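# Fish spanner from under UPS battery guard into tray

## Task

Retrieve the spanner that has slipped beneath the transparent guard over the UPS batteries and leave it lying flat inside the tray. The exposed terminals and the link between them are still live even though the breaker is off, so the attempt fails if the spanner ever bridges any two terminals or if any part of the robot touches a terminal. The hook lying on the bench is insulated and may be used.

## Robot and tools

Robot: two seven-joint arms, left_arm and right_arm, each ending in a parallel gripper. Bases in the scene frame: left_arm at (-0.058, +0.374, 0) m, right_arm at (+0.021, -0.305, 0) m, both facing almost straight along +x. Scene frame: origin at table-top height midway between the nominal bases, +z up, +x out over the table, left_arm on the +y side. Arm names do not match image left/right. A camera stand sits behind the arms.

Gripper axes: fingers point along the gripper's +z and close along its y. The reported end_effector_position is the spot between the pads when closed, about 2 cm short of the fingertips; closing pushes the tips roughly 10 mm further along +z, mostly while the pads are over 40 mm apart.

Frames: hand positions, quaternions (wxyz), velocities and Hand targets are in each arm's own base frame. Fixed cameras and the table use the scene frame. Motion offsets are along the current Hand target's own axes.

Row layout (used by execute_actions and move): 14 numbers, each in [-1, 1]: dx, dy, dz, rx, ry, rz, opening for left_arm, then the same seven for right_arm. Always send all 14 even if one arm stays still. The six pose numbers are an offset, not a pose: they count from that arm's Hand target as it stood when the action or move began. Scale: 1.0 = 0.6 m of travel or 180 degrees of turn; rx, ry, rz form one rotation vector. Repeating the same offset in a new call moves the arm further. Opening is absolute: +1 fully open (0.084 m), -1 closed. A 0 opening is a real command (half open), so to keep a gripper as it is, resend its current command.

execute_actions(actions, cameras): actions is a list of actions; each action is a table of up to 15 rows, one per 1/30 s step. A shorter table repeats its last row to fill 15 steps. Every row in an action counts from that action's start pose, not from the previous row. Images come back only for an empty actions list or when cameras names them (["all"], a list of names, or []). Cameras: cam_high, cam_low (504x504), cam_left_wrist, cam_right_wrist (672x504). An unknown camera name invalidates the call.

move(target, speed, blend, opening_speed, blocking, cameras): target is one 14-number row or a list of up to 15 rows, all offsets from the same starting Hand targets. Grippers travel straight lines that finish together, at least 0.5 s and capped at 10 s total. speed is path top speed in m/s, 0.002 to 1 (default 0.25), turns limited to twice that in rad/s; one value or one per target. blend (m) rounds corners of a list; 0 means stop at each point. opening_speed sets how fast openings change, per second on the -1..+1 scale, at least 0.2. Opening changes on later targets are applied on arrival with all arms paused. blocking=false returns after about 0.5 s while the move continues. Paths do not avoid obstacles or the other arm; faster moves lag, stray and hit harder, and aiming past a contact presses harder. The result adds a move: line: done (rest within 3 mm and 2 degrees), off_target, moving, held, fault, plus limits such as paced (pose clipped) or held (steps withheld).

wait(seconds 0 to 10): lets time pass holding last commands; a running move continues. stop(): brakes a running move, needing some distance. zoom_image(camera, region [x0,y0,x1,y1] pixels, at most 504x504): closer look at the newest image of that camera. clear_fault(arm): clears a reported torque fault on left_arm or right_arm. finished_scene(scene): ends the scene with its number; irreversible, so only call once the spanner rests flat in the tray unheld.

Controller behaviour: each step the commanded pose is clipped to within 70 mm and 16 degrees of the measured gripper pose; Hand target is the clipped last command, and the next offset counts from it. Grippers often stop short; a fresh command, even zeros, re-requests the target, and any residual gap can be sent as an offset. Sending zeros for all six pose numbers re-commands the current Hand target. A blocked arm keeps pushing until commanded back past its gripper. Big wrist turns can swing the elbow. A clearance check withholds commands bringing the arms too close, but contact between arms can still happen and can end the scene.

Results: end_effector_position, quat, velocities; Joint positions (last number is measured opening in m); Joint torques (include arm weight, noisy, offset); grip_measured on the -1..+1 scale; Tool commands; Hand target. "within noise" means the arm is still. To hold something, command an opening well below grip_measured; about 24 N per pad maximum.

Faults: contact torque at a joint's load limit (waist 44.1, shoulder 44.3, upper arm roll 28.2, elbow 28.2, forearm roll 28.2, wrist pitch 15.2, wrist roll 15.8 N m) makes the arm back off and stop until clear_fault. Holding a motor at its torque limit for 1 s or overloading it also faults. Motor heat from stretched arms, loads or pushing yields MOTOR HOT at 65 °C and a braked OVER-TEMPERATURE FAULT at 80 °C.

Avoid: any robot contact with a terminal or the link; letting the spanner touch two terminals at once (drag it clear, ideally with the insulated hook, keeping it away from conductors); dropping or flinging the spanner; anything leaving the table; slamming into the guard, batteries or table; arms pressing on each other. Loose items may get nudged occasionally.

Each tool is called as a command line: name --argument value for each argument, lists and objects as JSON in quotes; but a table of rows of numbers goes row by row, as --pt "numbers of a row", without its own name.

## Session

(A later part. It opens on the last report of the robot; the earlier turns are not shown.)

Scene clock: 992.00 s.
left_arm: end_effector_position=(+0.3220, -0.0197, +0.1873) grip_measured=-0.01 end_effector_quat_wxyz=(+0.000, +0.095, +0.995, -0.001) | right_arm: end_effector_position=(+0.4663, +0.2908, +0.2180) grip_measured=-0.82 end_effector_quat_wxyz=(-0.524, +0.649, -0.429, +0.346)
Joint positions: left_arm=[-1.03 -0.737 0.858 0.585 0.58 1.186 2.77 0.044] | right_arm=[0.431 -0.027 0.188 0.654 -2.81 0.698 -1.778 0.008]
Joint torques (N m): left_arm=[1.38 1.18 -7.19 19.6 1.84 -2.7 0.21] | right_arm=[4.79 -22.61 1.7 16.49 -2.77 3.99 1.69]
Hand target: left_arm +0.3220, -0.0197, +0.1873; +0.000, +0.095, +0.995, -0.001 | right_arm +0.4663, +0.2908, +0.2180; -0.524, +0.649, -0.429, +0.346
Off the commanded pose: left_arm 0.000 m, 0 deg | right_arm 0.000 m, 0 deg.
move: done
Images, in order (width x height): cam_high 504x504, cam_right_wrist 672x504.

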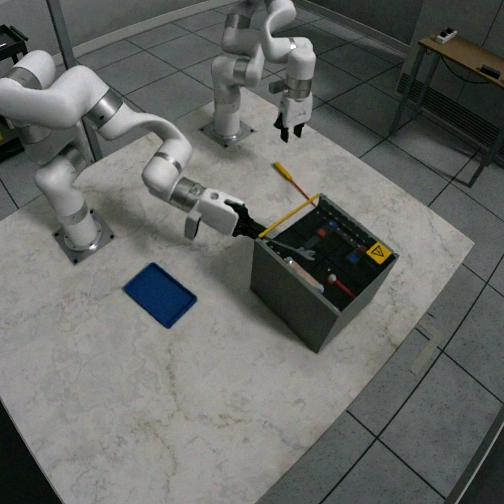

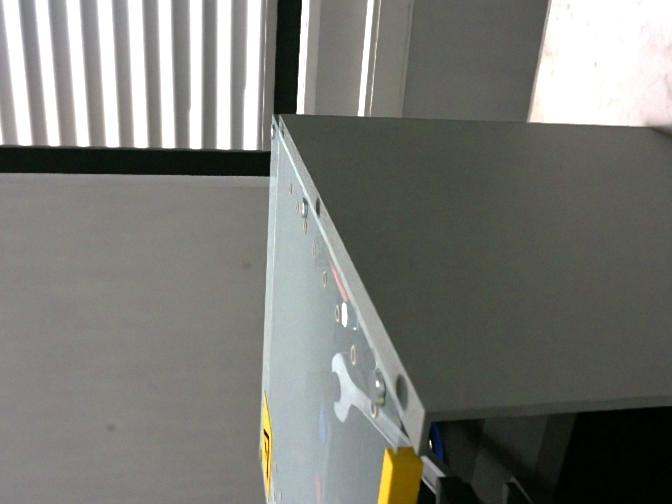

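move --target '[0,0,0,0,0,0,0,-0.0326,0.0162,-0.075,0,0,0,-1]' --speed 0.04 --cameras '["cam_right_wrist","cam_high"]'

zoom_image --camera "cam_right_wrist" --region '[310, 330, 480, 500]'

zoom_image --camera "cam_high" --region '[250, 220, 330, 285]'

Scene clock: 1005.80 s.
left_arm: end_effector_position=(+0.3220, -0.0197, +0.1873) grip_measured=-0.01 end_effector_quat_wxyz=(+0.000, +0.095, +0.995, -0.001) | right_arm: end_effector_position=(+0.4163, +0.2908, +0.2180) grip_measured=-0.82 end_effector_quat_wxyz=(-0.524, +0.649, -0.429, +0.346)
Joint positions: left_arm=[-1.03 -0.737 0.858 0.585 0.58 1.186 2.77 0.044] | right_arm=[0.474 -0.156 0.235 0.515 -2.697 0.721 -1.813 0.008]
Joint torques (N m): left_arm=[0.89 2.6 -6.95 19.32 1.91 -2.44 0.31] | right_arm=[4.79 -19.47 1.47 16.19 2.56 3.95 -1.9]
Hand target: left_arm +0.3220, -0.0197, +0.1873; +0.000, +0.095, +0.995, -0.001 | right_arm +0.4163, +0.2908, +0.2180; -0.524, +0.649, -0.429, +0.346
Off the commanded pose: left_arm 0.000 m, 0 deg | right_arm 0.000 m, 0 deg.
move: done
Images, in order (width x height): cam_high 504x504, cam_right_wrist 672x504.

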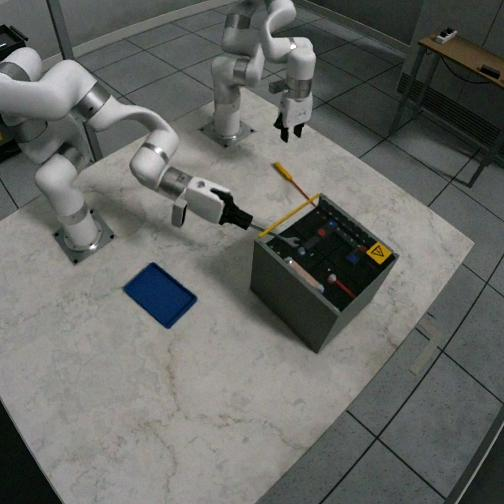

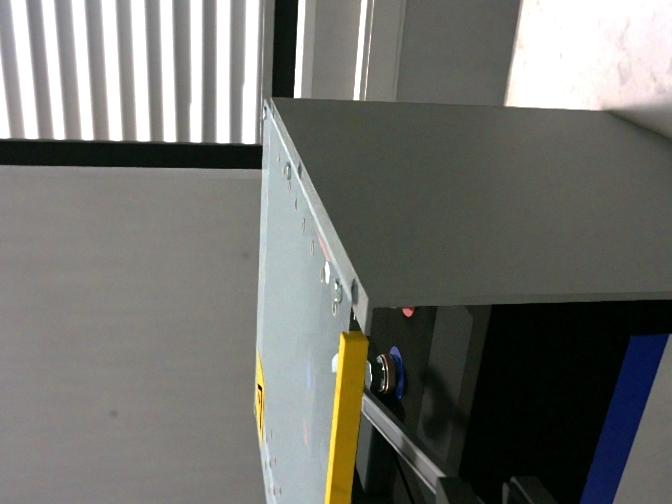

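Scaled by 2.965.

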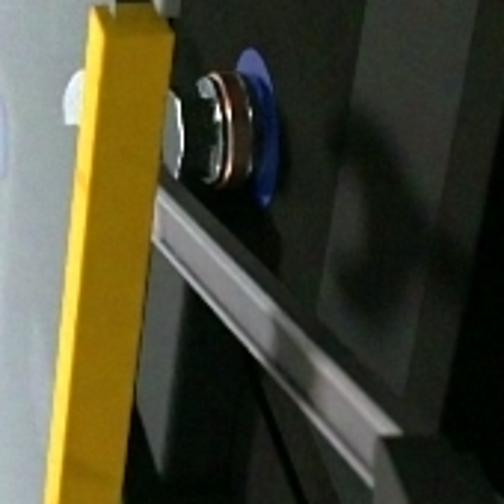

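Scaled by 6.300.

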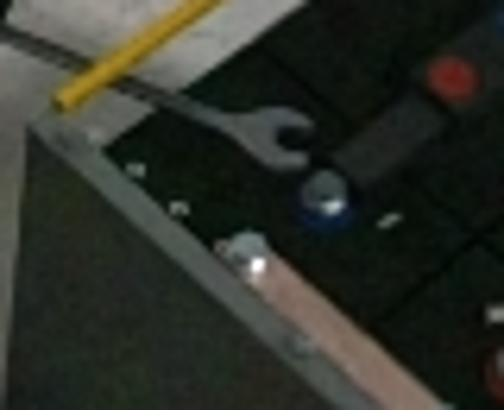

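move --pt "0 0 0 0 0 0 0 -0.0586 0.0292 -0.135 0 0 0 -1" --pt "0 0 0 0 0 0 0 -0.0586 -0.036 -0.149 0 0 0 -1" --pt "0 0 0 0 0 0 0 0.0079 -0.0732 0.0228 0 0 0 -1" --speed '[0.05,0.1,0.08]' --blend '[0.001,0.01,0]' --cameras '["all"]'

zoom_image --camera "cam_low" --region '[180, 210, 330, 290]'

zoom_image --camera "cam_high" --region '[230, 190, 350, 290]'

Scene clock: 1084.87 s.
left_arm: end_effector_position=(+0.3220, -0.0197, +0.1873) grip_measured=-0.01 end_effector_quat_wxyz=(+0.000, +0.095, +0.995, -0.001) | right_arm: end_effector_position=(+0.4390, +0.2953, +0.2581) grip_measured=-0.82 end_effector_quat_wxyz=(-0.524, +0.649, -0.429, +0.346)
Joint positions: left_arm=[-1.03 -0.737 0.858 0.585 0.58 1.186 2.77 0.044] | right_arm=[0.481 -0.182 0.176 0.623 -2.7 0.586 -1.861 0.008]
Joint torques (N m): left_arm=[0.24 3.62 -6.66 18.9 1.85 -2.59 0.19] | right_arm=[-4.42 -9.98 -2.55 22.48 -2.69 0.47 1.75]
Hand target: left_arm +0.3220, -0.0197, +0.1873; +0.000, +0.095, +0.995, -0.001 | right_arm +0.4390, +0.2953, +0.2581; -0.524, +0.649, -0.429, +0.346
Off the commanded pose: left_arm 0.000 m, 0 deg | right_arm 0.000 m, 0 deg.
move: done

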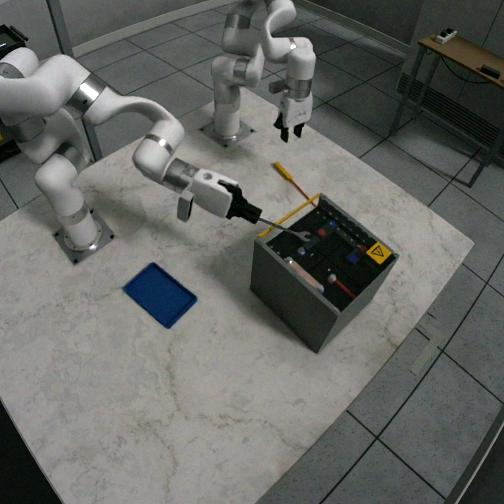

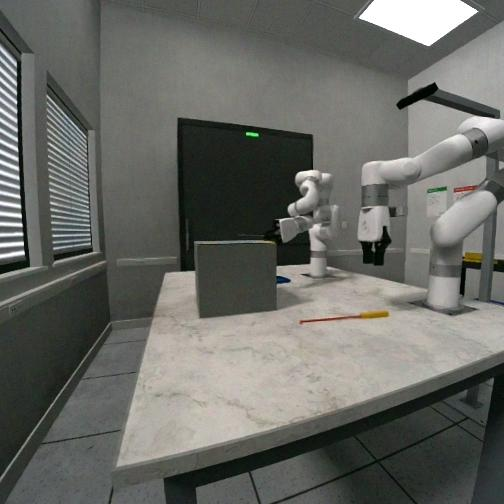

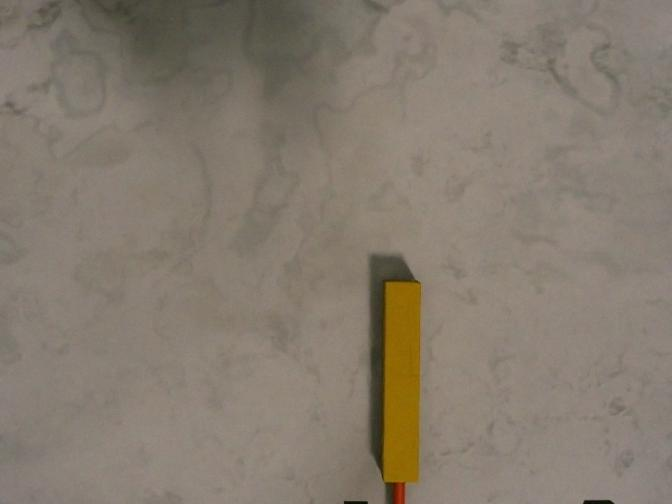

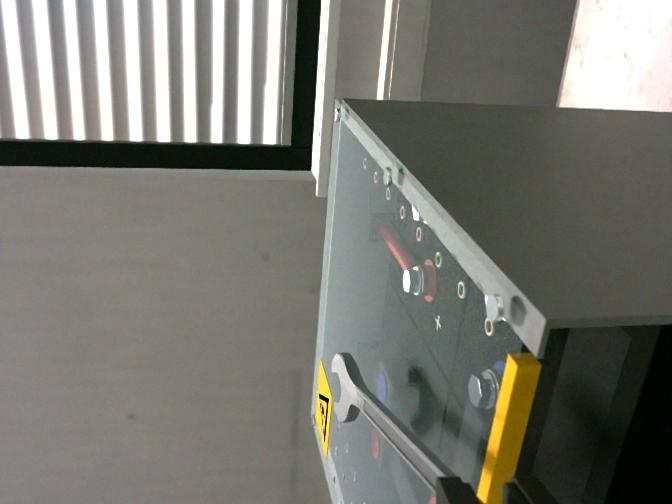

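Scaled by 3.360.

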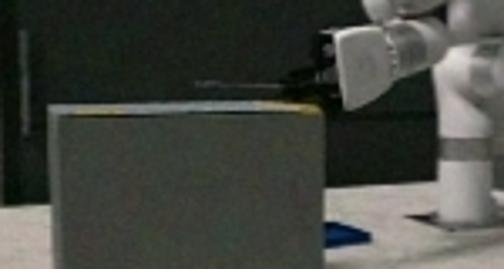

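Scaled by 4.200.

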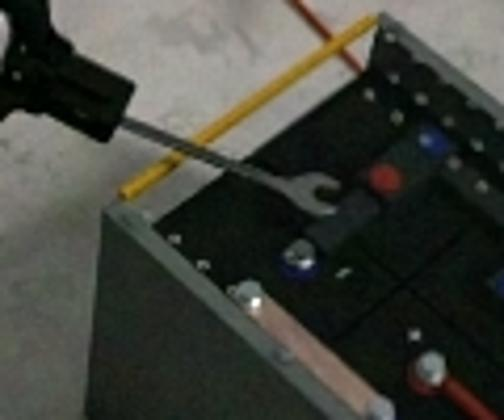

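move --target '[0,0,0,0,0,0,0,0,0.0245,0.0053,-0.011,0,0,-1]' --speed 0.04 --cameras '["cam_right_wrist","cam_low"]'

zoom_image --camera "cam_low" --region '[200, 220, 300, 270]'

zoom_image --camera "cam_right_wrist" --region '[310, 330, 550, 504]'

Scene clock: 1096.93 s.
left_arm: end_effector_position=(+0.3220, -0.0197, +0.1873) grip_measured=-0.01 end_effector_quat_wxyz=(+0.000, +0.095, +0.995, -0.001) | right_arm: end_effector_position=(+0.4390, +0.2953, +0.2431) grip_measured=-0.82 end_effector_quat_wxyz=(-0.512, +0.658, -0.435, +0.339)
Joint positions: left_arm=[-1.03 -0.737 0.858 0.585 0.58 1.186 2.77 0.044] | right_arm=[0.48 -0.153 0.175 0.629 -2.698 0.576 -1.862 0.008]
Joint torques (N m): left_arm=[0.45 3.68 -6.45 18.44 1.5 -2.56 0.12] | right_arm=[-4.58 -9.19 -2.36 21.08 2.61 -0.13 -1.88]
Hand target: left_arm +0.3220, -0.0197, +0.1873; +0.000, +0.095, +0.995, -0.001 | right_arm +0.4390, +0.2953, +0.2430; -0.512, +0.658, -0.435, +0.339
Off the commanded pose: left_arm 0.000 m, 0 deg | right_arm 0.000 m, 0 deg.
move: done
Images, in order (width x height): cam_low 504x504, cam_right_wrist 672x504.

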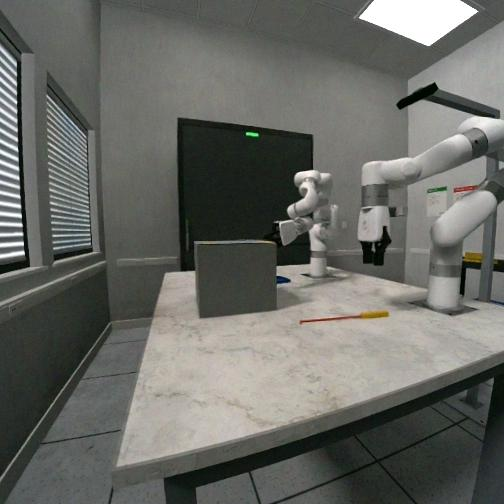

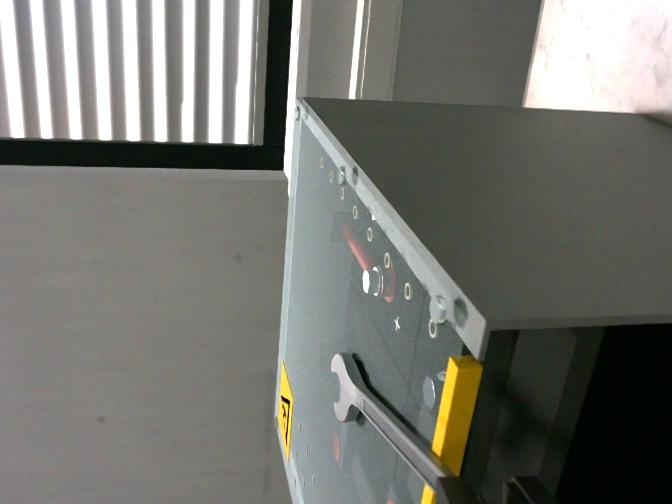

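Scaled by 5.040.

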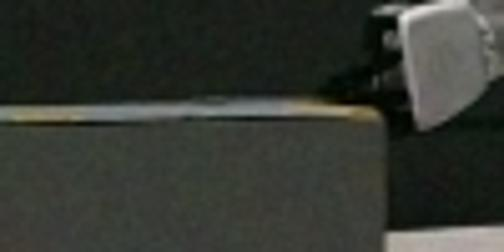

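Scaled by 2.100.

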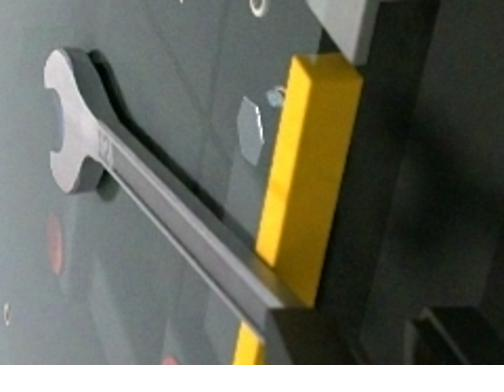

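move --target '[0,0,0,0,0,0,0,0,0.0065,0.0014,-0.004,0,0,-1]' --speed 0.02 --cameras '["cam_right_wrist"]'

zoom_image --camera "cam_right_wrist" --region '[310, 330, 550, 504]'

Scene clock: 1103.67 s.
left_arm: end_effector_position=(+0.3220, -0.0197, +0.1873) grip_measured=-0.01 end_effector_quat_wxyz=(+0.000, +0.095, +0.995, -0.001) | right_arm: end_effector_position=(+0.4390, +0.2953, +0.2393) grip_measured=-0.82 end_effector_quat_wxyz=(-0.508, +0.661, -0.437, +0.336)
Joint positions: left_arm=[-1.03 -0.737 0.858 0.585 0.58 1.186 2.77 0.044] | right_arm=[0.479 -0.145 0.174 0.632 -2.696 0.567 -1.864 0.008]
Joint torques (N m): left_arm=[0.3 3.71 -6.42 18.15 1.39 -2.63 0.16] | right_arm=[-4.86 5.94 -2.81 3.03 3.35 -8.22 -1.59]
Hand target: left_arm +0.3220, -0.0197, +0.1873; +0.000, +0.095, +0.995, -0.001 | right_arm +0.4389, +0.2953, +0.2390; -0.508, +0.662, -0.437, +0.336
Off the commanded pose: left_arm 0.000 m, 0 deg | right_arm 0.000 m, 0 deg.
move: done
Images, in order (width x height): cam_right_wrist 672x504.

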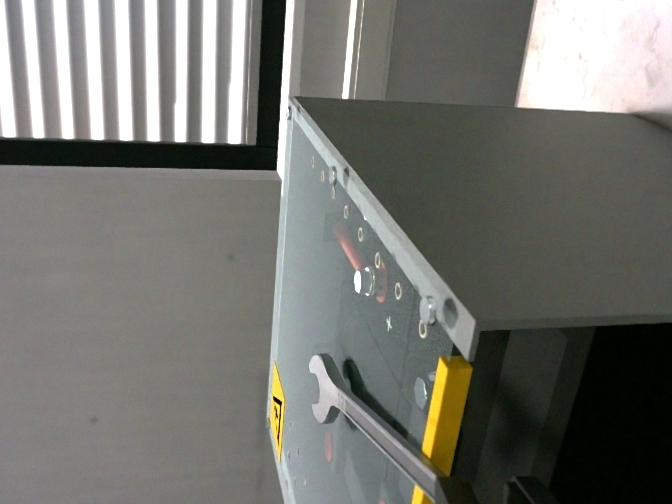

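Scaled by 2.100.

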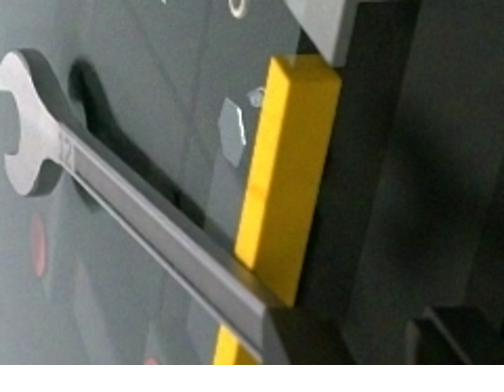

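move --target '[0,0,0,0,0,0,0,0,-0.0052,-0.0013,-0.03,0,0,-1]' --speed 0.03 --cameras '["cam_right_wrist"]'

zoom_image --camera "cam_right_wrist" --region '[260, 330, 500, 504]'

Scene clock: 1112.97 s.
left_arm: end_effector_position=(+0.3220, -0.0197, +0.1873) grip_measured=-0.01 end_effector_quat_wxyz=(+0.000, +0.095, +0.995, -0.001) | right_arm: end_effector_position=(+0.4390, +0.2953, +0.2423) grip_measured=-0.81 end_effector_quat_wxyz=(-0.477, +0.685, -0.452, +0.315)
Joint positions: left_arm=[-1.03 -0.737 0.858 0.585 0.58 1.186 2.77 0.044] | right_arm=[0.458 -0.151 0.164 0.698 -2.625 0.405 -1.952 0.008]
Joint torques (N m): left_arm=[0.19 3.37 -6.53 17.97 1.06 -2.56 0.09] | right_arm=[-4.08 0.05 -1.89 -3.05 3.34 -11.19 -1.72]
Hand target: left_arm +0.3220, -0.0197, +0.1873; +0.000, +0.095, +0.995, -0.001 | right_arm +0.4389, +0.2953, +0.2422; -0.476, +0.685, -0.452, +0.315
Off the commanded pose: left_arm 0.000 m, 0 deg | right_arm 0.000 m, 0 deg.
move: done
Images, in order (width x height): cam_right_wrist 672x504.

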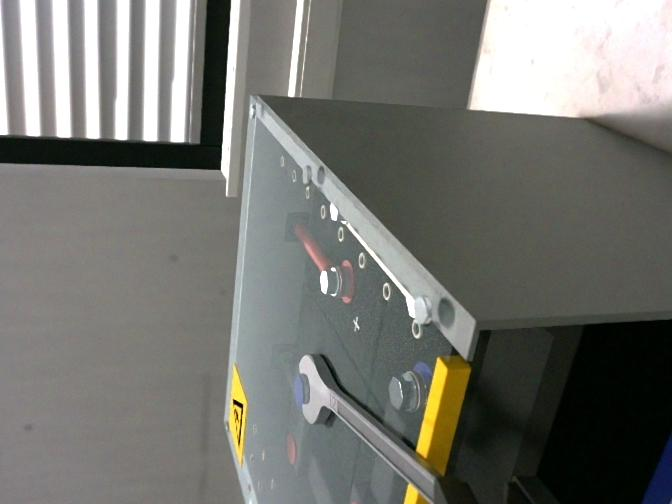

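Scaled by 2.100.

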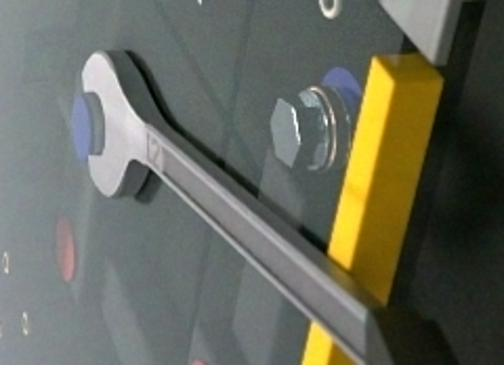

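move --target '[0,0,0,0,0,0,0,0,-0.005,-0.0015,-0.02,0,0,-1]' --speed 0.03 --cameras '["cam_right_wrist"]'

zoom_image --camera "cam_right_wrist" --region '[260, 330, 500, 504]'

Scene clock: 1122.37 s.
left_arm: end_effector_position=(+0.3220, -0.0197, +0.1873) grip_measured=-0.01 end_effector_quat_wxyz=(+0.000, +0.095, +0.995, -0.001) | right_arm: end_effector_position=(+0.4391, +0.2953, +0.2454) grip_measured=-0.80 end_effector_quat_wxyz=(-0.455, +0.699, -0.462, +0.301)
Joint positions: left_arm=[-1.03 -0.737 0.858 0.585 0.58 1.186 2.77 0.044] | right_arm=[0.435 -0.149 0.161 0.743 -2.55 0.301 -2.041 0.009]
Joint torques (N m): left_arm=[-0.12 3.78 -6.18 17.43 0.66 -2.64 0.12] | right_arm=[-4.64 -0.07 -0.06 9.67 3.27 -6.47 -1.83]
Hand target: left_arm +0.3220, -0.0197, +0.1873; +0.000, +0.095, +0.995, -0.001 | right_arm +0.4391, +0.2954, +0.2454; -0.455, +0.699, -0.462, +0.301
Off the commanded pose: left_arm 0.000 m, 0 deg | right_arm 0.000 m, 0 deg.
move: done
Images, in order (width x height): cam_right_wrist 672x504.

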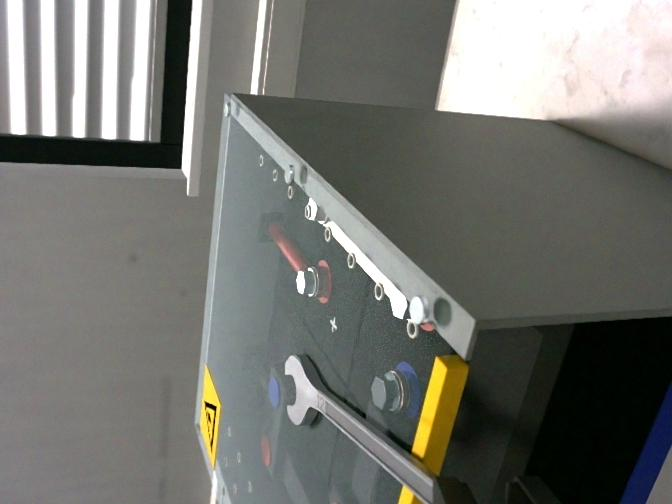

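Scaled by 2.100.

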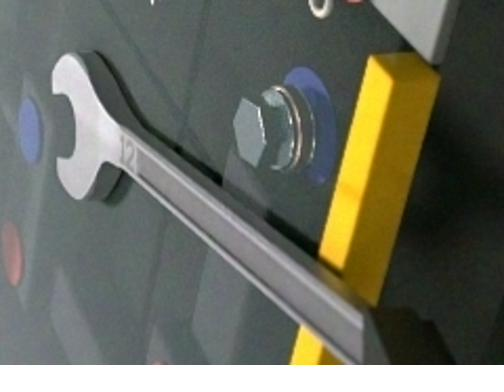

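move --target '[0,0,0,0,0,0,0,0,0,0,0,0,0,-0.3]' --opening_speed 0.4 --cameras '["cam_right_wrist","cam_high"]'

zoom_image --camera "cam_right_wrist" --region '[260, 330, 500, 504]'

zoom_image --camera "cam_high" --region '[230, 190, 350, 290]'

Scene clock: 1131.40 s.
left_arm: end_effector_position=(+0.3220, -0.0197, +0.1873) grip_measured=-0.01 end_effector_quat_wxyz=(+0.000, +0.095, +0.995, -0.001) | right_arm: end_effector_position=(+0.4391, +0.2954, +0.2454) grip_measured=-0.32 end_effector_quat_wxyz=(-0.455, +0.699, -0.462, +0.301)
Joint positions: left_arm=[-1.03 -0.737 0.858 0.585 0.58 1.186 2.77 0.044] | right_arm=[0.435 -0.149 0.162 0.743 -2.55 0.301 -2.041 0.03]
Joint torques (N m): left_arm=[-0.38 3.5 -6.21 17.32 0.44 -2.56 -0.09] | right_arm=[-3.88 -20.81 1.39 22.3 1.61 2.95 -1.49]
Hand target: left_arm +0.3220, -0.0197, +0.1873; +0.000, +0.095, +0.995, -0.001 | right_arm +0.4391, +0.2954, +0.2454; -0.455, +0.699, -0.462, +0.301
Off the commanded pose: left_arm 0.000 m, 0 deg | right_arm 0.000 m, 0 deg.
move: done
Images, in order (width x height): cam_high 504x504, cam_right_wrist 672x504.

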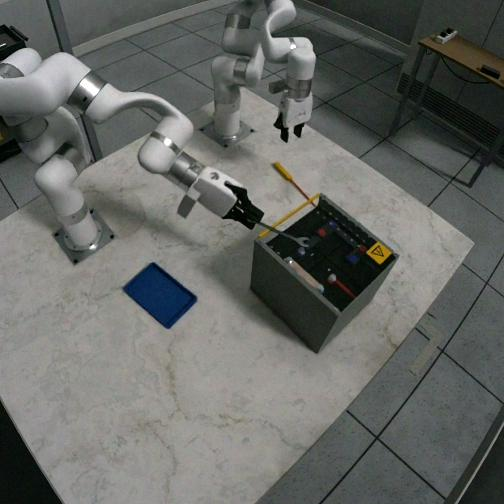

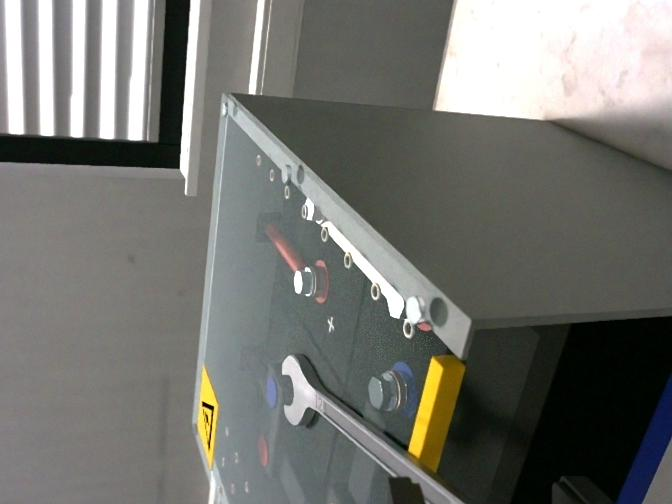

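Scaled by 2.100.

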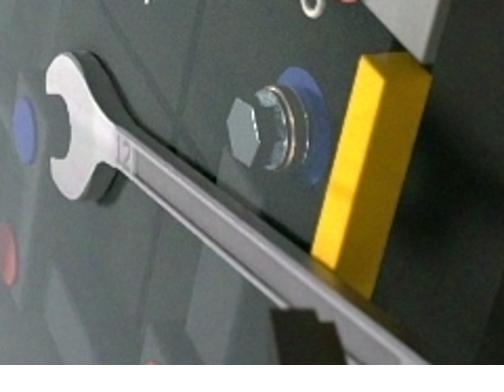

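Scaled by 4.200.

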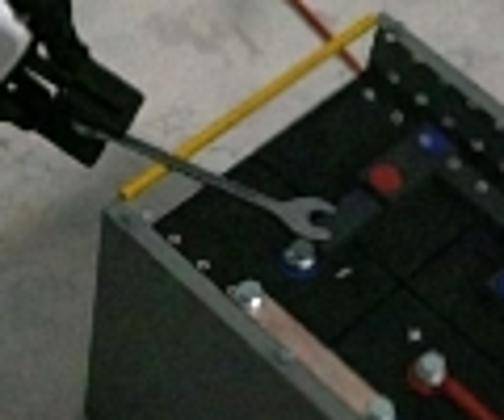

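move --pt "0 0 0 0 0 0 0 0 0 -0.1167 0 0 0 -0.3" --pt "0 0 0 0 0 0 0 0 -0.0863 -0.1549 0 0 0 -0.3" --pt "0 0 0 0 0 0 0 -0.0022 -0.1975 -0.0252 -0.2857 0.2858 0.439 -0.1" --speed '[0.12,0.2,0.35]' --blend '[0.01,0.02,0]' --cameras '["cam_right_wrist","cam_high"]'

Scene clock: 1156.77 s.
left_arm: end_effector_position=(+0.3220, -0.0197, +0.1873) grip_measured=-0.01 end_effector_quat_wxyz=(+0.000, +0.095, +0.995, -0.001) | right_arm: end_effector_position=(+0.4700, +0.3100, +0.3598) grip_measured=-0.11 end_effector_quat_wxyz=(-0.001, -0.199, +0.980, +0.000)
Joint positions: left_arm=[-1.03 -0.737 0.858 0.585 0.58 1.186 2.77 0.044] | right_arm=[0.295 0.359 0.395 1.935 -0.135 1.602 -2.88 0.039]
Joint torques (N m): left_arm=[-0.33 3.81 -6.06 16.85 -0.09 -2.56 -0.05] | right_arm=[4.86 -22.08 -0.42 23.24 -2.52 -0.57 1.49]
Hand target: left_arm +0.3220, -0.0197, +0.1873; +0.000, +0.095, +0.995, -0.001 | right_arm +0.4700, +0.3100, +0.3598; -0.001, -0.199, +0.980, +0.000
Off the commanded pose: left_arm 0.000 m, 0 deg | right_arm 0.000 m, 0 deg.
move: done; limits=paced
Images, in order (width x height): cam_high 504x504, cam_right_wrist 672x504.

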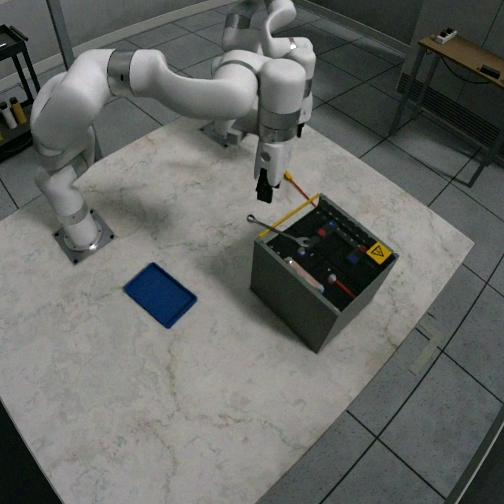

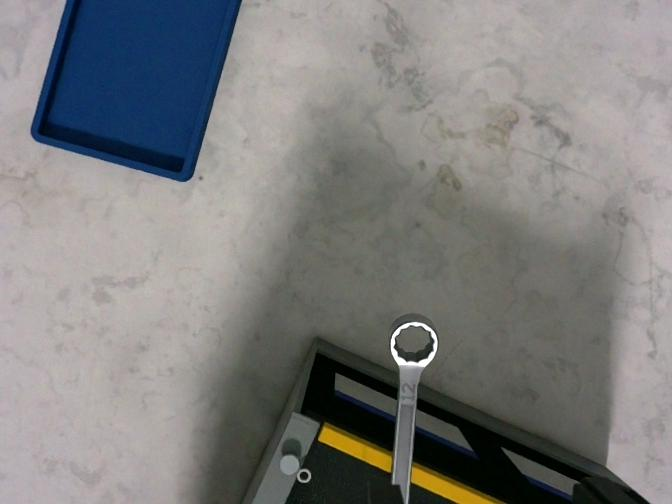

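move --target '[0,0,0,0,0,0,0,0.0127,-0.0067,0.1,0,0,0.03,-0.1]' --speed 0.12 --cameras '["cam_right_wrist","cam_high"]'

zoom_image --camera "cam_high" --region '[220, 170, 340, 270]'

Scene clock: 1179.33 s.
left_arm: end_effector_position=(+0.3220, -0.0197, +0.1873) grip_measured=-0.01 end_effector_quat_wxyz=(+0.000, +0.095, +0.995, -0.001) | right_arm: end_effector_position=(+0.4645, +0.3033, +0.2999) grip_measured=-0.11 end_effector_quat_wxyz=(-0.001, -0.153, +0.988, +0.000)
Joint positions: left_arm=[-1.03 -0.737 0.858 0.585 0.58 1.186 2.77 0.044] | right_arm=[0.264 0.285 0.38 1.663 -0.106 1.399 -2.801 0.039]
Joint torques (N m): left_arm=[-0.27 3.65 -6.19 16.63 -0.09 -2.59 -0.03] | right_arm=[-4.34 -31.21 -0.73 19.38 2.83 -4.01 1.74]
Hand target: left_arm +0.3220, -0.0197, +0.1873; +0.000, +0.095, +0.995, -0.001 | right_arm +0.4645, +0.3033, +0.2998; -0.001, -0.153, +0.988, +0.000
Off the commanded pose: left_arm 0.000 m, 0 deg | right_arm 0.000 m, 0 deg.
move: done
Images, in order (width x height): cam_high 504x504, cam_right_wrist 672x504.

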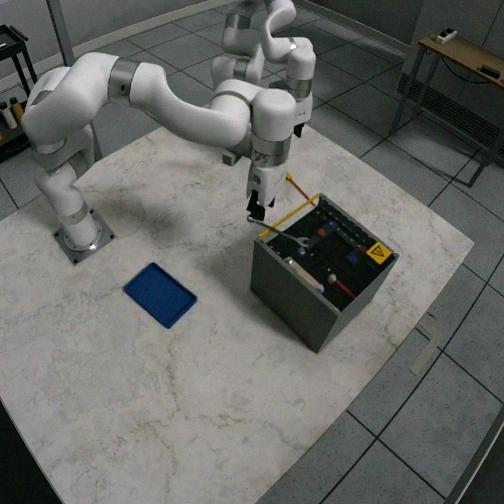

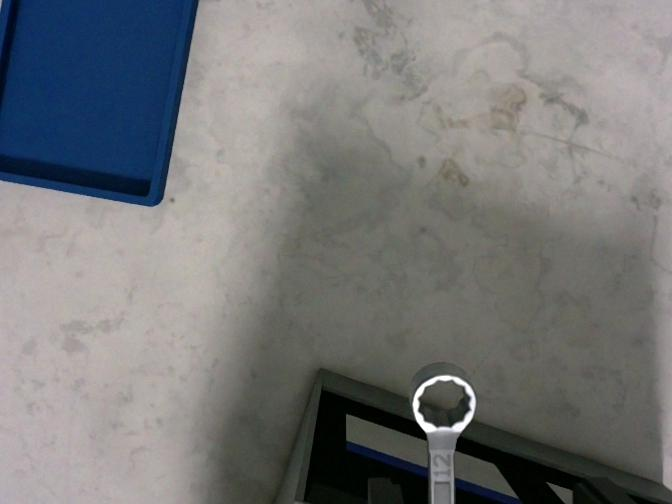

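Scaled by 4.200.

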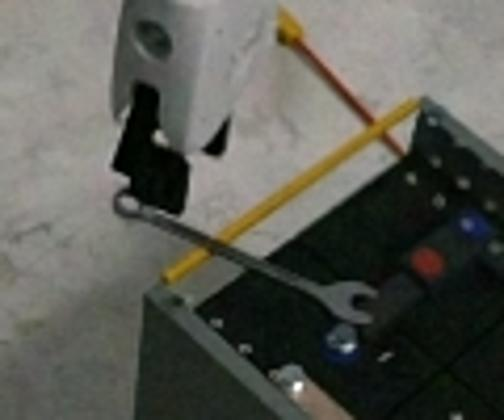

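move --pt "0 0 0 0 0 0 0 0 -0.0035 0.077 0 0 0 -0.1" --pt "0 0 0 0 0 0 0 0 -0.0035 0.077 0 0 0 -1" --speed 0.08 --opening_speed 0.8 --cameras '["cam_right_wrist","cam_high"]'

zoom_image --camera "cam_high" --region '[220, 170, 340, 270]'

Scene clock: 1192.70 s.
left_arm: end_effector_position=(+0.3220, -0.0197, +0.1873) grip_measured=-0.01 end_effector_quat_wxyz=(+0.000, +0.095, +0.995, -0.001) | right_arm: end_effector_position=(+0.4651, +0.3013, +0.2536) grip_measured=-0.83 end_effector_quat_wxyz=(-0.001, -0.153, +0.988, +0.000)
Joint positions: left_arm=[-1.03 -0.737 0.858 0.585 0.58 1.186 2.77 0.044] | right_arm=[0.254 0.287 0.375 1.533 -0.108 1.268 -2.801 0.007]
Joint torques (N m): left_arm=[-0.37 3.61 -6.09 16.72 -0.69 -2.64 -0.07] | right_arm=[1.48 -30.8 3.27 19.69 1.37 -0.53 1.25]
Hand target: left_arm +0.3220, -0.0197, +0.1873; +0.000, +0.095, +0.995, -0.001 | right_arm +0.4651, +0.3013, +0.2536; -0.001, -0.153, +0.988, +0.000
Off the commanded pose: left_arm 0.000 m, 0 deg | right_arm 0.000 m, 0 deg.
move: done
Images, in order (width x height): cam_high 504x504, cam_right_wrist 672x504.

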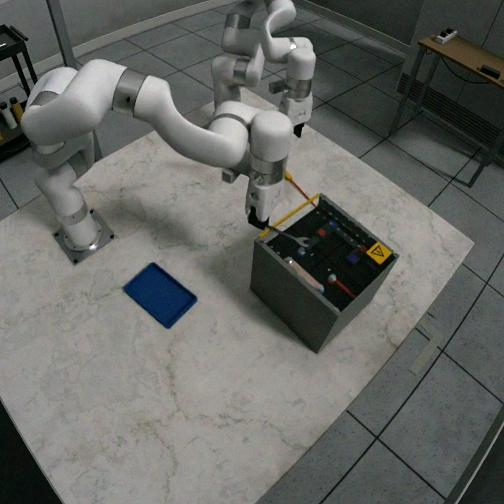

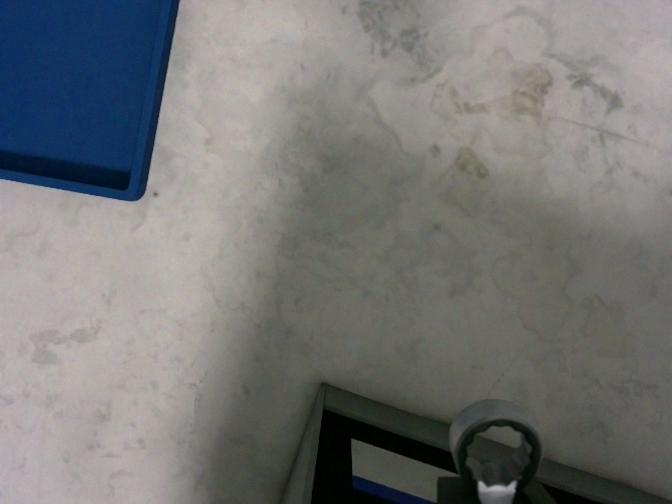

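Scaled by 4.200.

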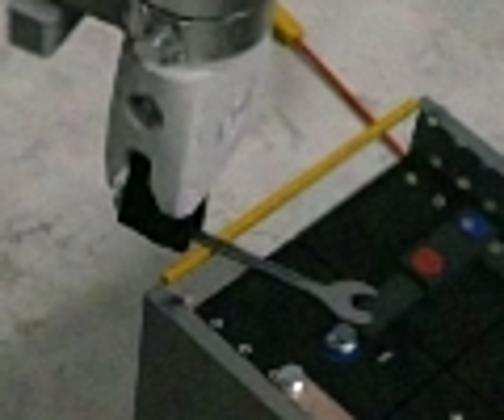

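move --target '[0,0,0,0,0,0,0,0,0,-0.1,0,0,0,-1]' --speed 0.06 --cameras '["cam_right_wrist","cam_high","cam_low"]'

zoom_image --camera "cam_high" --region '[220, 150, 340, 270]'

zoom_image --camera "cam_low" --region '[200, 190, 320, 270]'

Scene clock: 1200.63 s.
left_arm: end_effector_position=(+0.3220, -0.0197, +0.1873) grip_measured=-0.01 end_effector_quat_wxyz=(+0.000, +0.095, +0.995, -0.001) | right_arm: end_effector_position=(+0.4652, +0.3014, +0.3136) grip_measured=-0.83 end_effector_quat_wxyz=(-0.001, -0.153, +0.988, +0.000)
Joint positions: left_arm=[-1.03 -0.737 0.858 0.585 0.58 1.186 2.77 0.044] | right_arm=[0.264 0.287 0.38 1.704 -0.106 1.439 -2.805 0.007]
Joint torques (N m): left_arm=[-0.17 3.7 -5.8 16.79 -0.95 -2.58 -0.08] | right_arm=[4.73 -21.22 2.74 24.28 -2.65 -0.67 -1.2]
Hand target: left_arm +0.3220, -0.0197, +0.1873; +0.000, +0.095, +0.995, -0.001 | right_arm +0.4652, +0.3013, +0.3136; -0.001, -0.153, +0.988, +0.000
Off the commanded pose: left_arm 0.000 m, 0 deg | right_arm 0.000 m, 0 deg.
move: done
Images, in order (width x height): cam_high 504x504, cam_low 504x504, cam_right_wrist 672x504.

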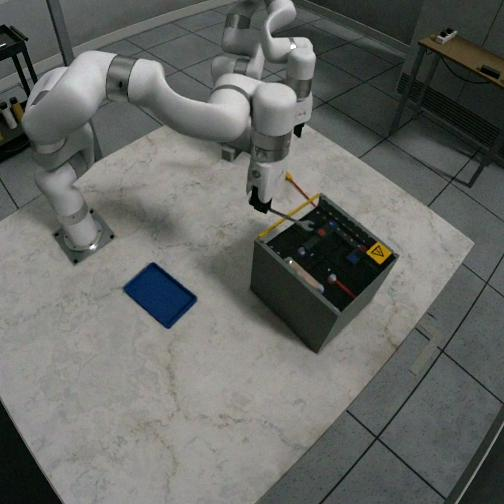

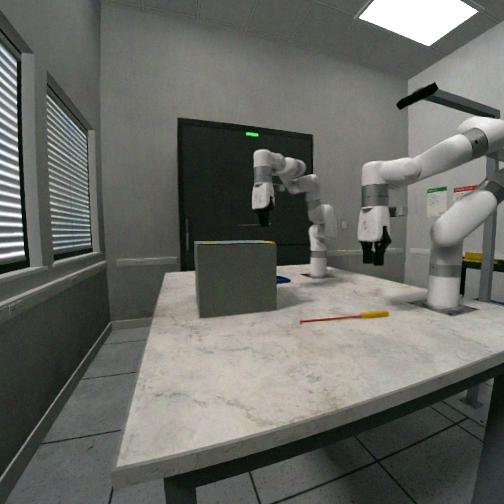

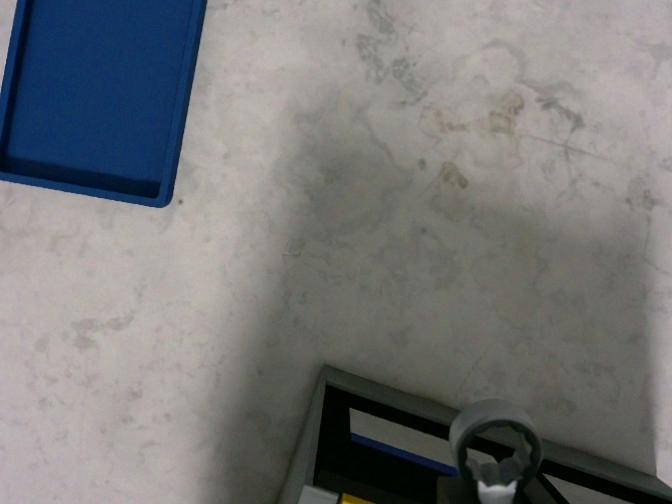

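Scaled by 4.200.

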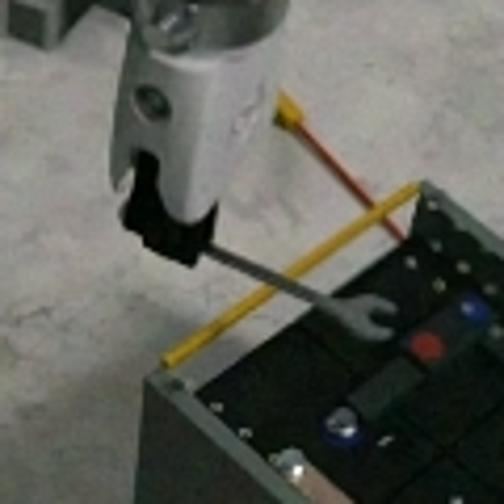

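Scaled by 4.200.

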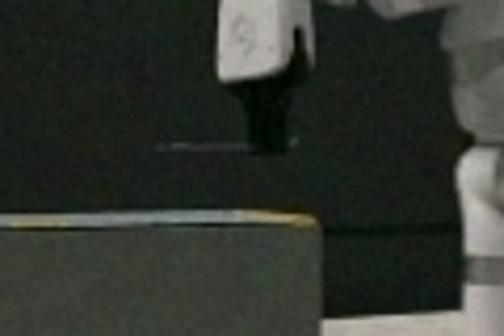

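move --pt "0 0 0 0 0 0 0 0.2426 -0.187 0 0 0 0 -1" --pt "0 0 0 0 0 0 0 0.3969 -0.3037 0.3 0 0 0.053 -1" --speed 0.2 --blend '[0.03,0]' --cameras '["cam_right_wrist","cam_high"]'

zoom_image --camera "cam_high" --region '[100, 200, 260, 340]'

Scene clock: 1230.17 s.
left_arm: end_effector_position=(+0.3220, -0.0197, +0.1873) grip_measured=-0.01 end_effector_quat_wxyz=(+0.000, +0.095, +0.995, -0.001) | right_arm: end_effector_position=(+0.2931, +0.0556, +0.1340) grip_measured=-0.83 end_effector_quat_wxyz=(-0.001, -0.070, +0.998, +0.000)
Joint positions: left_arm=[-1.03 -0.737 0.858 0.585 0.58 1.186 2.77 0.044] | right_arm=[0.039 -0.478 0.153 0.383 0.092 0.86 -3.168 0.007]
Joint torques (N m): left_arm=[-0.58 3.44 -5.74 16.75 -1.16 -2.72 -0.13] | right_arm=[-4.45 -3.01 -2.79 18.01 -2.65 -4.18 -1.82]
Motor temperatures (°C): left_arm=[34 36 44 51 41 37 44] | right_arm=[44 43 38 51 37 40 41]
Hand target: left_arm +0.3220, -0.0197, +0.1873; +0.000, +0.095, +0.995, -0.001 | right_arm +0.2930, +0.0556, +0.1340; -0.001, -0.070, +0.998, +0.000
Off the commanded pose: left_arm 0.000 m, 0 deg | right_arm 0.000 m, 0 deg.
move: done
Images, in order (width x height): cam_high 504x504, cam_right_wrist 672x504.

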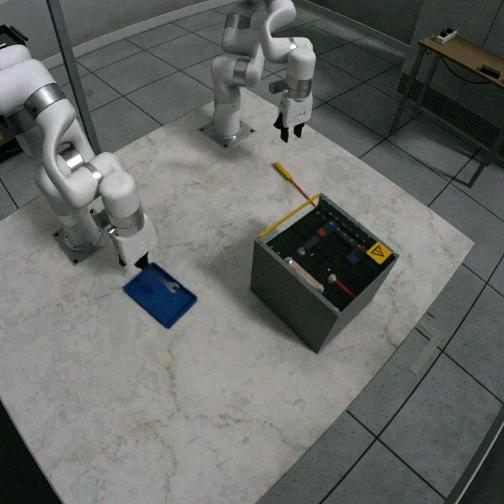

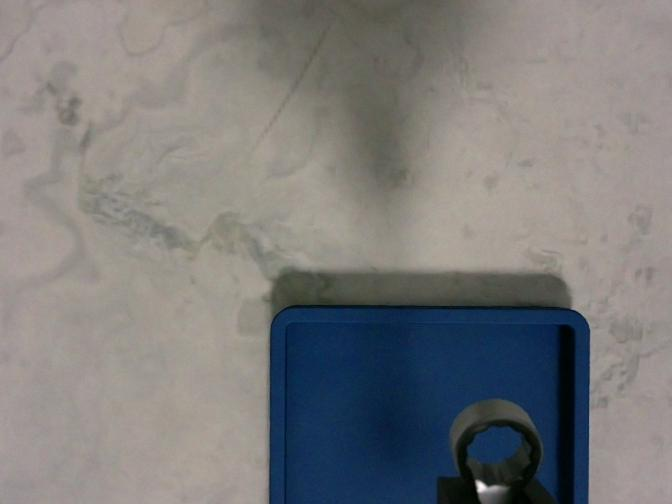

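Scaled by 3.150.

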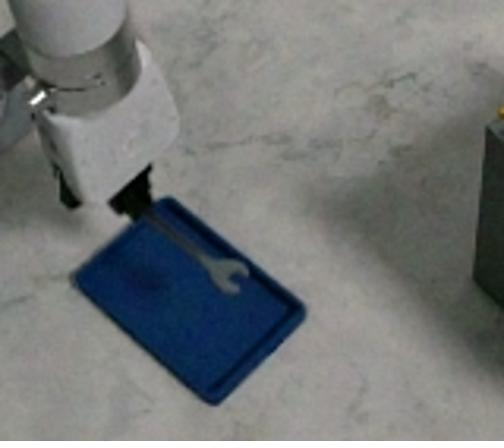

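move --pt "0 0 0 0 0 0 0 -0.0133 0.0067 0 0 0 0 -1" --pt "0 0 0 0 0 0 0 -0.0133 0.0067 0.165 0 0 0 -1" --speed 0.1 --blend '[0.005,0]' --cameras '["cam_right_wrist","cam_high"]'

zoom_image --camera "cam_high" --region '[110, 230, 210, 330]'

Scene clock: 1244.77 s.
left_arm: end_effector_position=(+0.3220, -0.0197, +0.1873) grip_measured=-0.01 end_effector_quat_wxyz=(+0.000, +0.095, +0.995, -0.001) | right_arm: end_effector_position=(+0.3002, +0.0606, +0.0350) grip_measured=-0.83 end_effector_quat_wxyz=(-0.001, -0.070, +0.998, +0.000)
Joint positions: left_arm=[-1.03 -0.737 0.858 0.585 0.58 1.186 2.77 0.044] | right_arm=[0.021 -0.127 0.191 0.312 0.056 0.438 -3.123 0.007]
Joint torques (N m): left_arm=[-0.38 3.85 -5.62 16.69 -1.32 -2.5 -0.13] | right_arm=[-4.52 -7.21 1.5 17.56 -2.67 -4.13 1.75]
Hand target: left_arm +0.3220, -0.0197, +0.1873; +0.000, +0.095, +0.995, -0.001 | right_arm +0.3002, +0.0606, +0.0350; -0.001, -0.070, +0.998, +0.000
Off the commanded pose: left_arm 0.000 m, 0 deg | right_arm 0.000 m, 0 deg.
move: done; blend cut to 0.0045 m at target 1
Images, in order (width x height): cam_high 504x504, cam_right_wrist 672x504.

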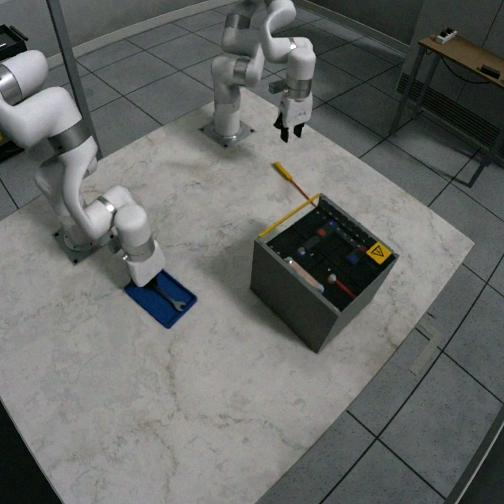

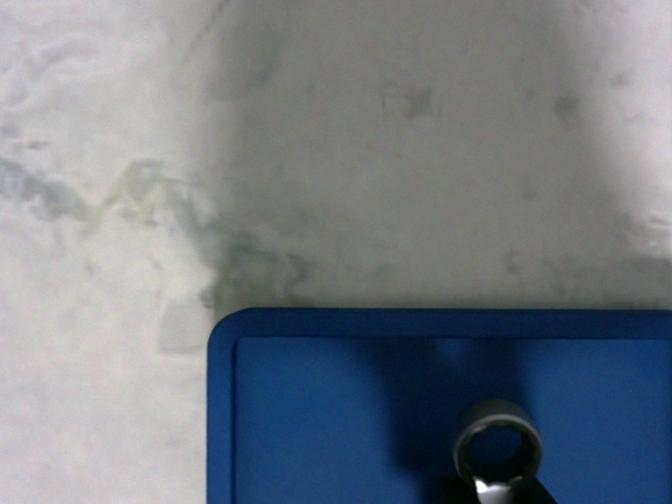

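Scaled by 5.040.

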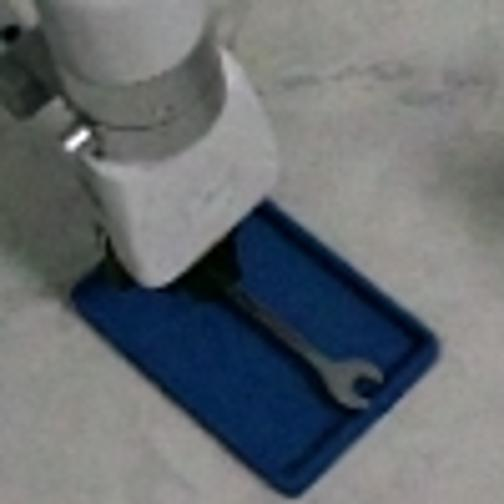

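move --target '[0,0,0,0,0,0,0,0,0,0.01,0,0,0,-1]' --speed 0.02

move --target '[0,0,0,0,0,0,0,0,0,0.005,0,0,0,-1]' --speed 0.02

Scene clock: 1251.17 s.
left_arm: end_effector_position=(+0.3220, -0.0197, +0.1873) grip_measured=-0.01 end_effector_quat_wxyz=(+0.000, +0.095, +0.995, -0.001) | right_arm: end_effector_position=(+0.3002, +0.0606, +0.0290) grip_measured=-0.83 end_effector_quat_wxyz=(-0.001, -0.070, +0.998, +0.000)
Joint positions: left_arm=[-1.03 -0.737 0.858 0.585 0.58 1.186 2.77 0.044] | right_arm=[0.018 -0.102 0.193 0.31 0.048 0.412 -3.117 0.007]
Joint torques (N m): left_arm=[-0.81 3.53 -5.63 16.79 -1.52 -2.42 -0.12] | right_arm=[-4.42 -7.42 1.58 12.17 -2.68 -4.03 1.81]
Hand target: left_arm +0.3220, -0.0197, +0.1873; +0.000, +0.095, +0.995, -0.001 | right_arm +0.3002, +0.0606, +0.0290; -0.001, -0.070, +0.998, +0.000
Off the commanded pose: left_arm 0.000 m, 0 deg | right_arm 0.000 m, 0 deg.
move: done

Scene clock: 1251.87 s.
left_arm: end_effector_position=(+0.3220, -0.0197, +0.1873) grip_measured=-0.01 end_effector_quat_wxyz=(+0.000, +0.095, +0.995, -0.001) | right_arm: end_effector_position=(+0.3002, +0.0606, +0.0260) grip_measured=-0.83 end_effector_quat_wxyz=(-0.001, -0.070, +0.998, +0.000)
Joint positions: left_arm=[-1.03 -0.737 0.858 0.585 0.58 1.186 2.77 0.044] | right_arm=[0.016 -0.089 0.193 0.31 0.043 0.399 -3.113 0.007]
Joint torques (N m): left_arm=[-0.69 3.6 -5.74 16.74 -1.85 -2.61 -0.07] | right_arm=[-4.56 -7.52 1.62 11.66 -2.54 -3.97 1.78]
Hand target: left_arm +0.3220, -0.0197, +0.1873; +0.000, +0.095, +0.995, -0.001 | right_arm +0.3002, +0.0606, +0.0260; -0.001, -0.070, +0.998, +0.000
Off the commanded pose: left_arm 0.000 m, 0 deg | right_arm 0.000 m, 0 deg.
move: done


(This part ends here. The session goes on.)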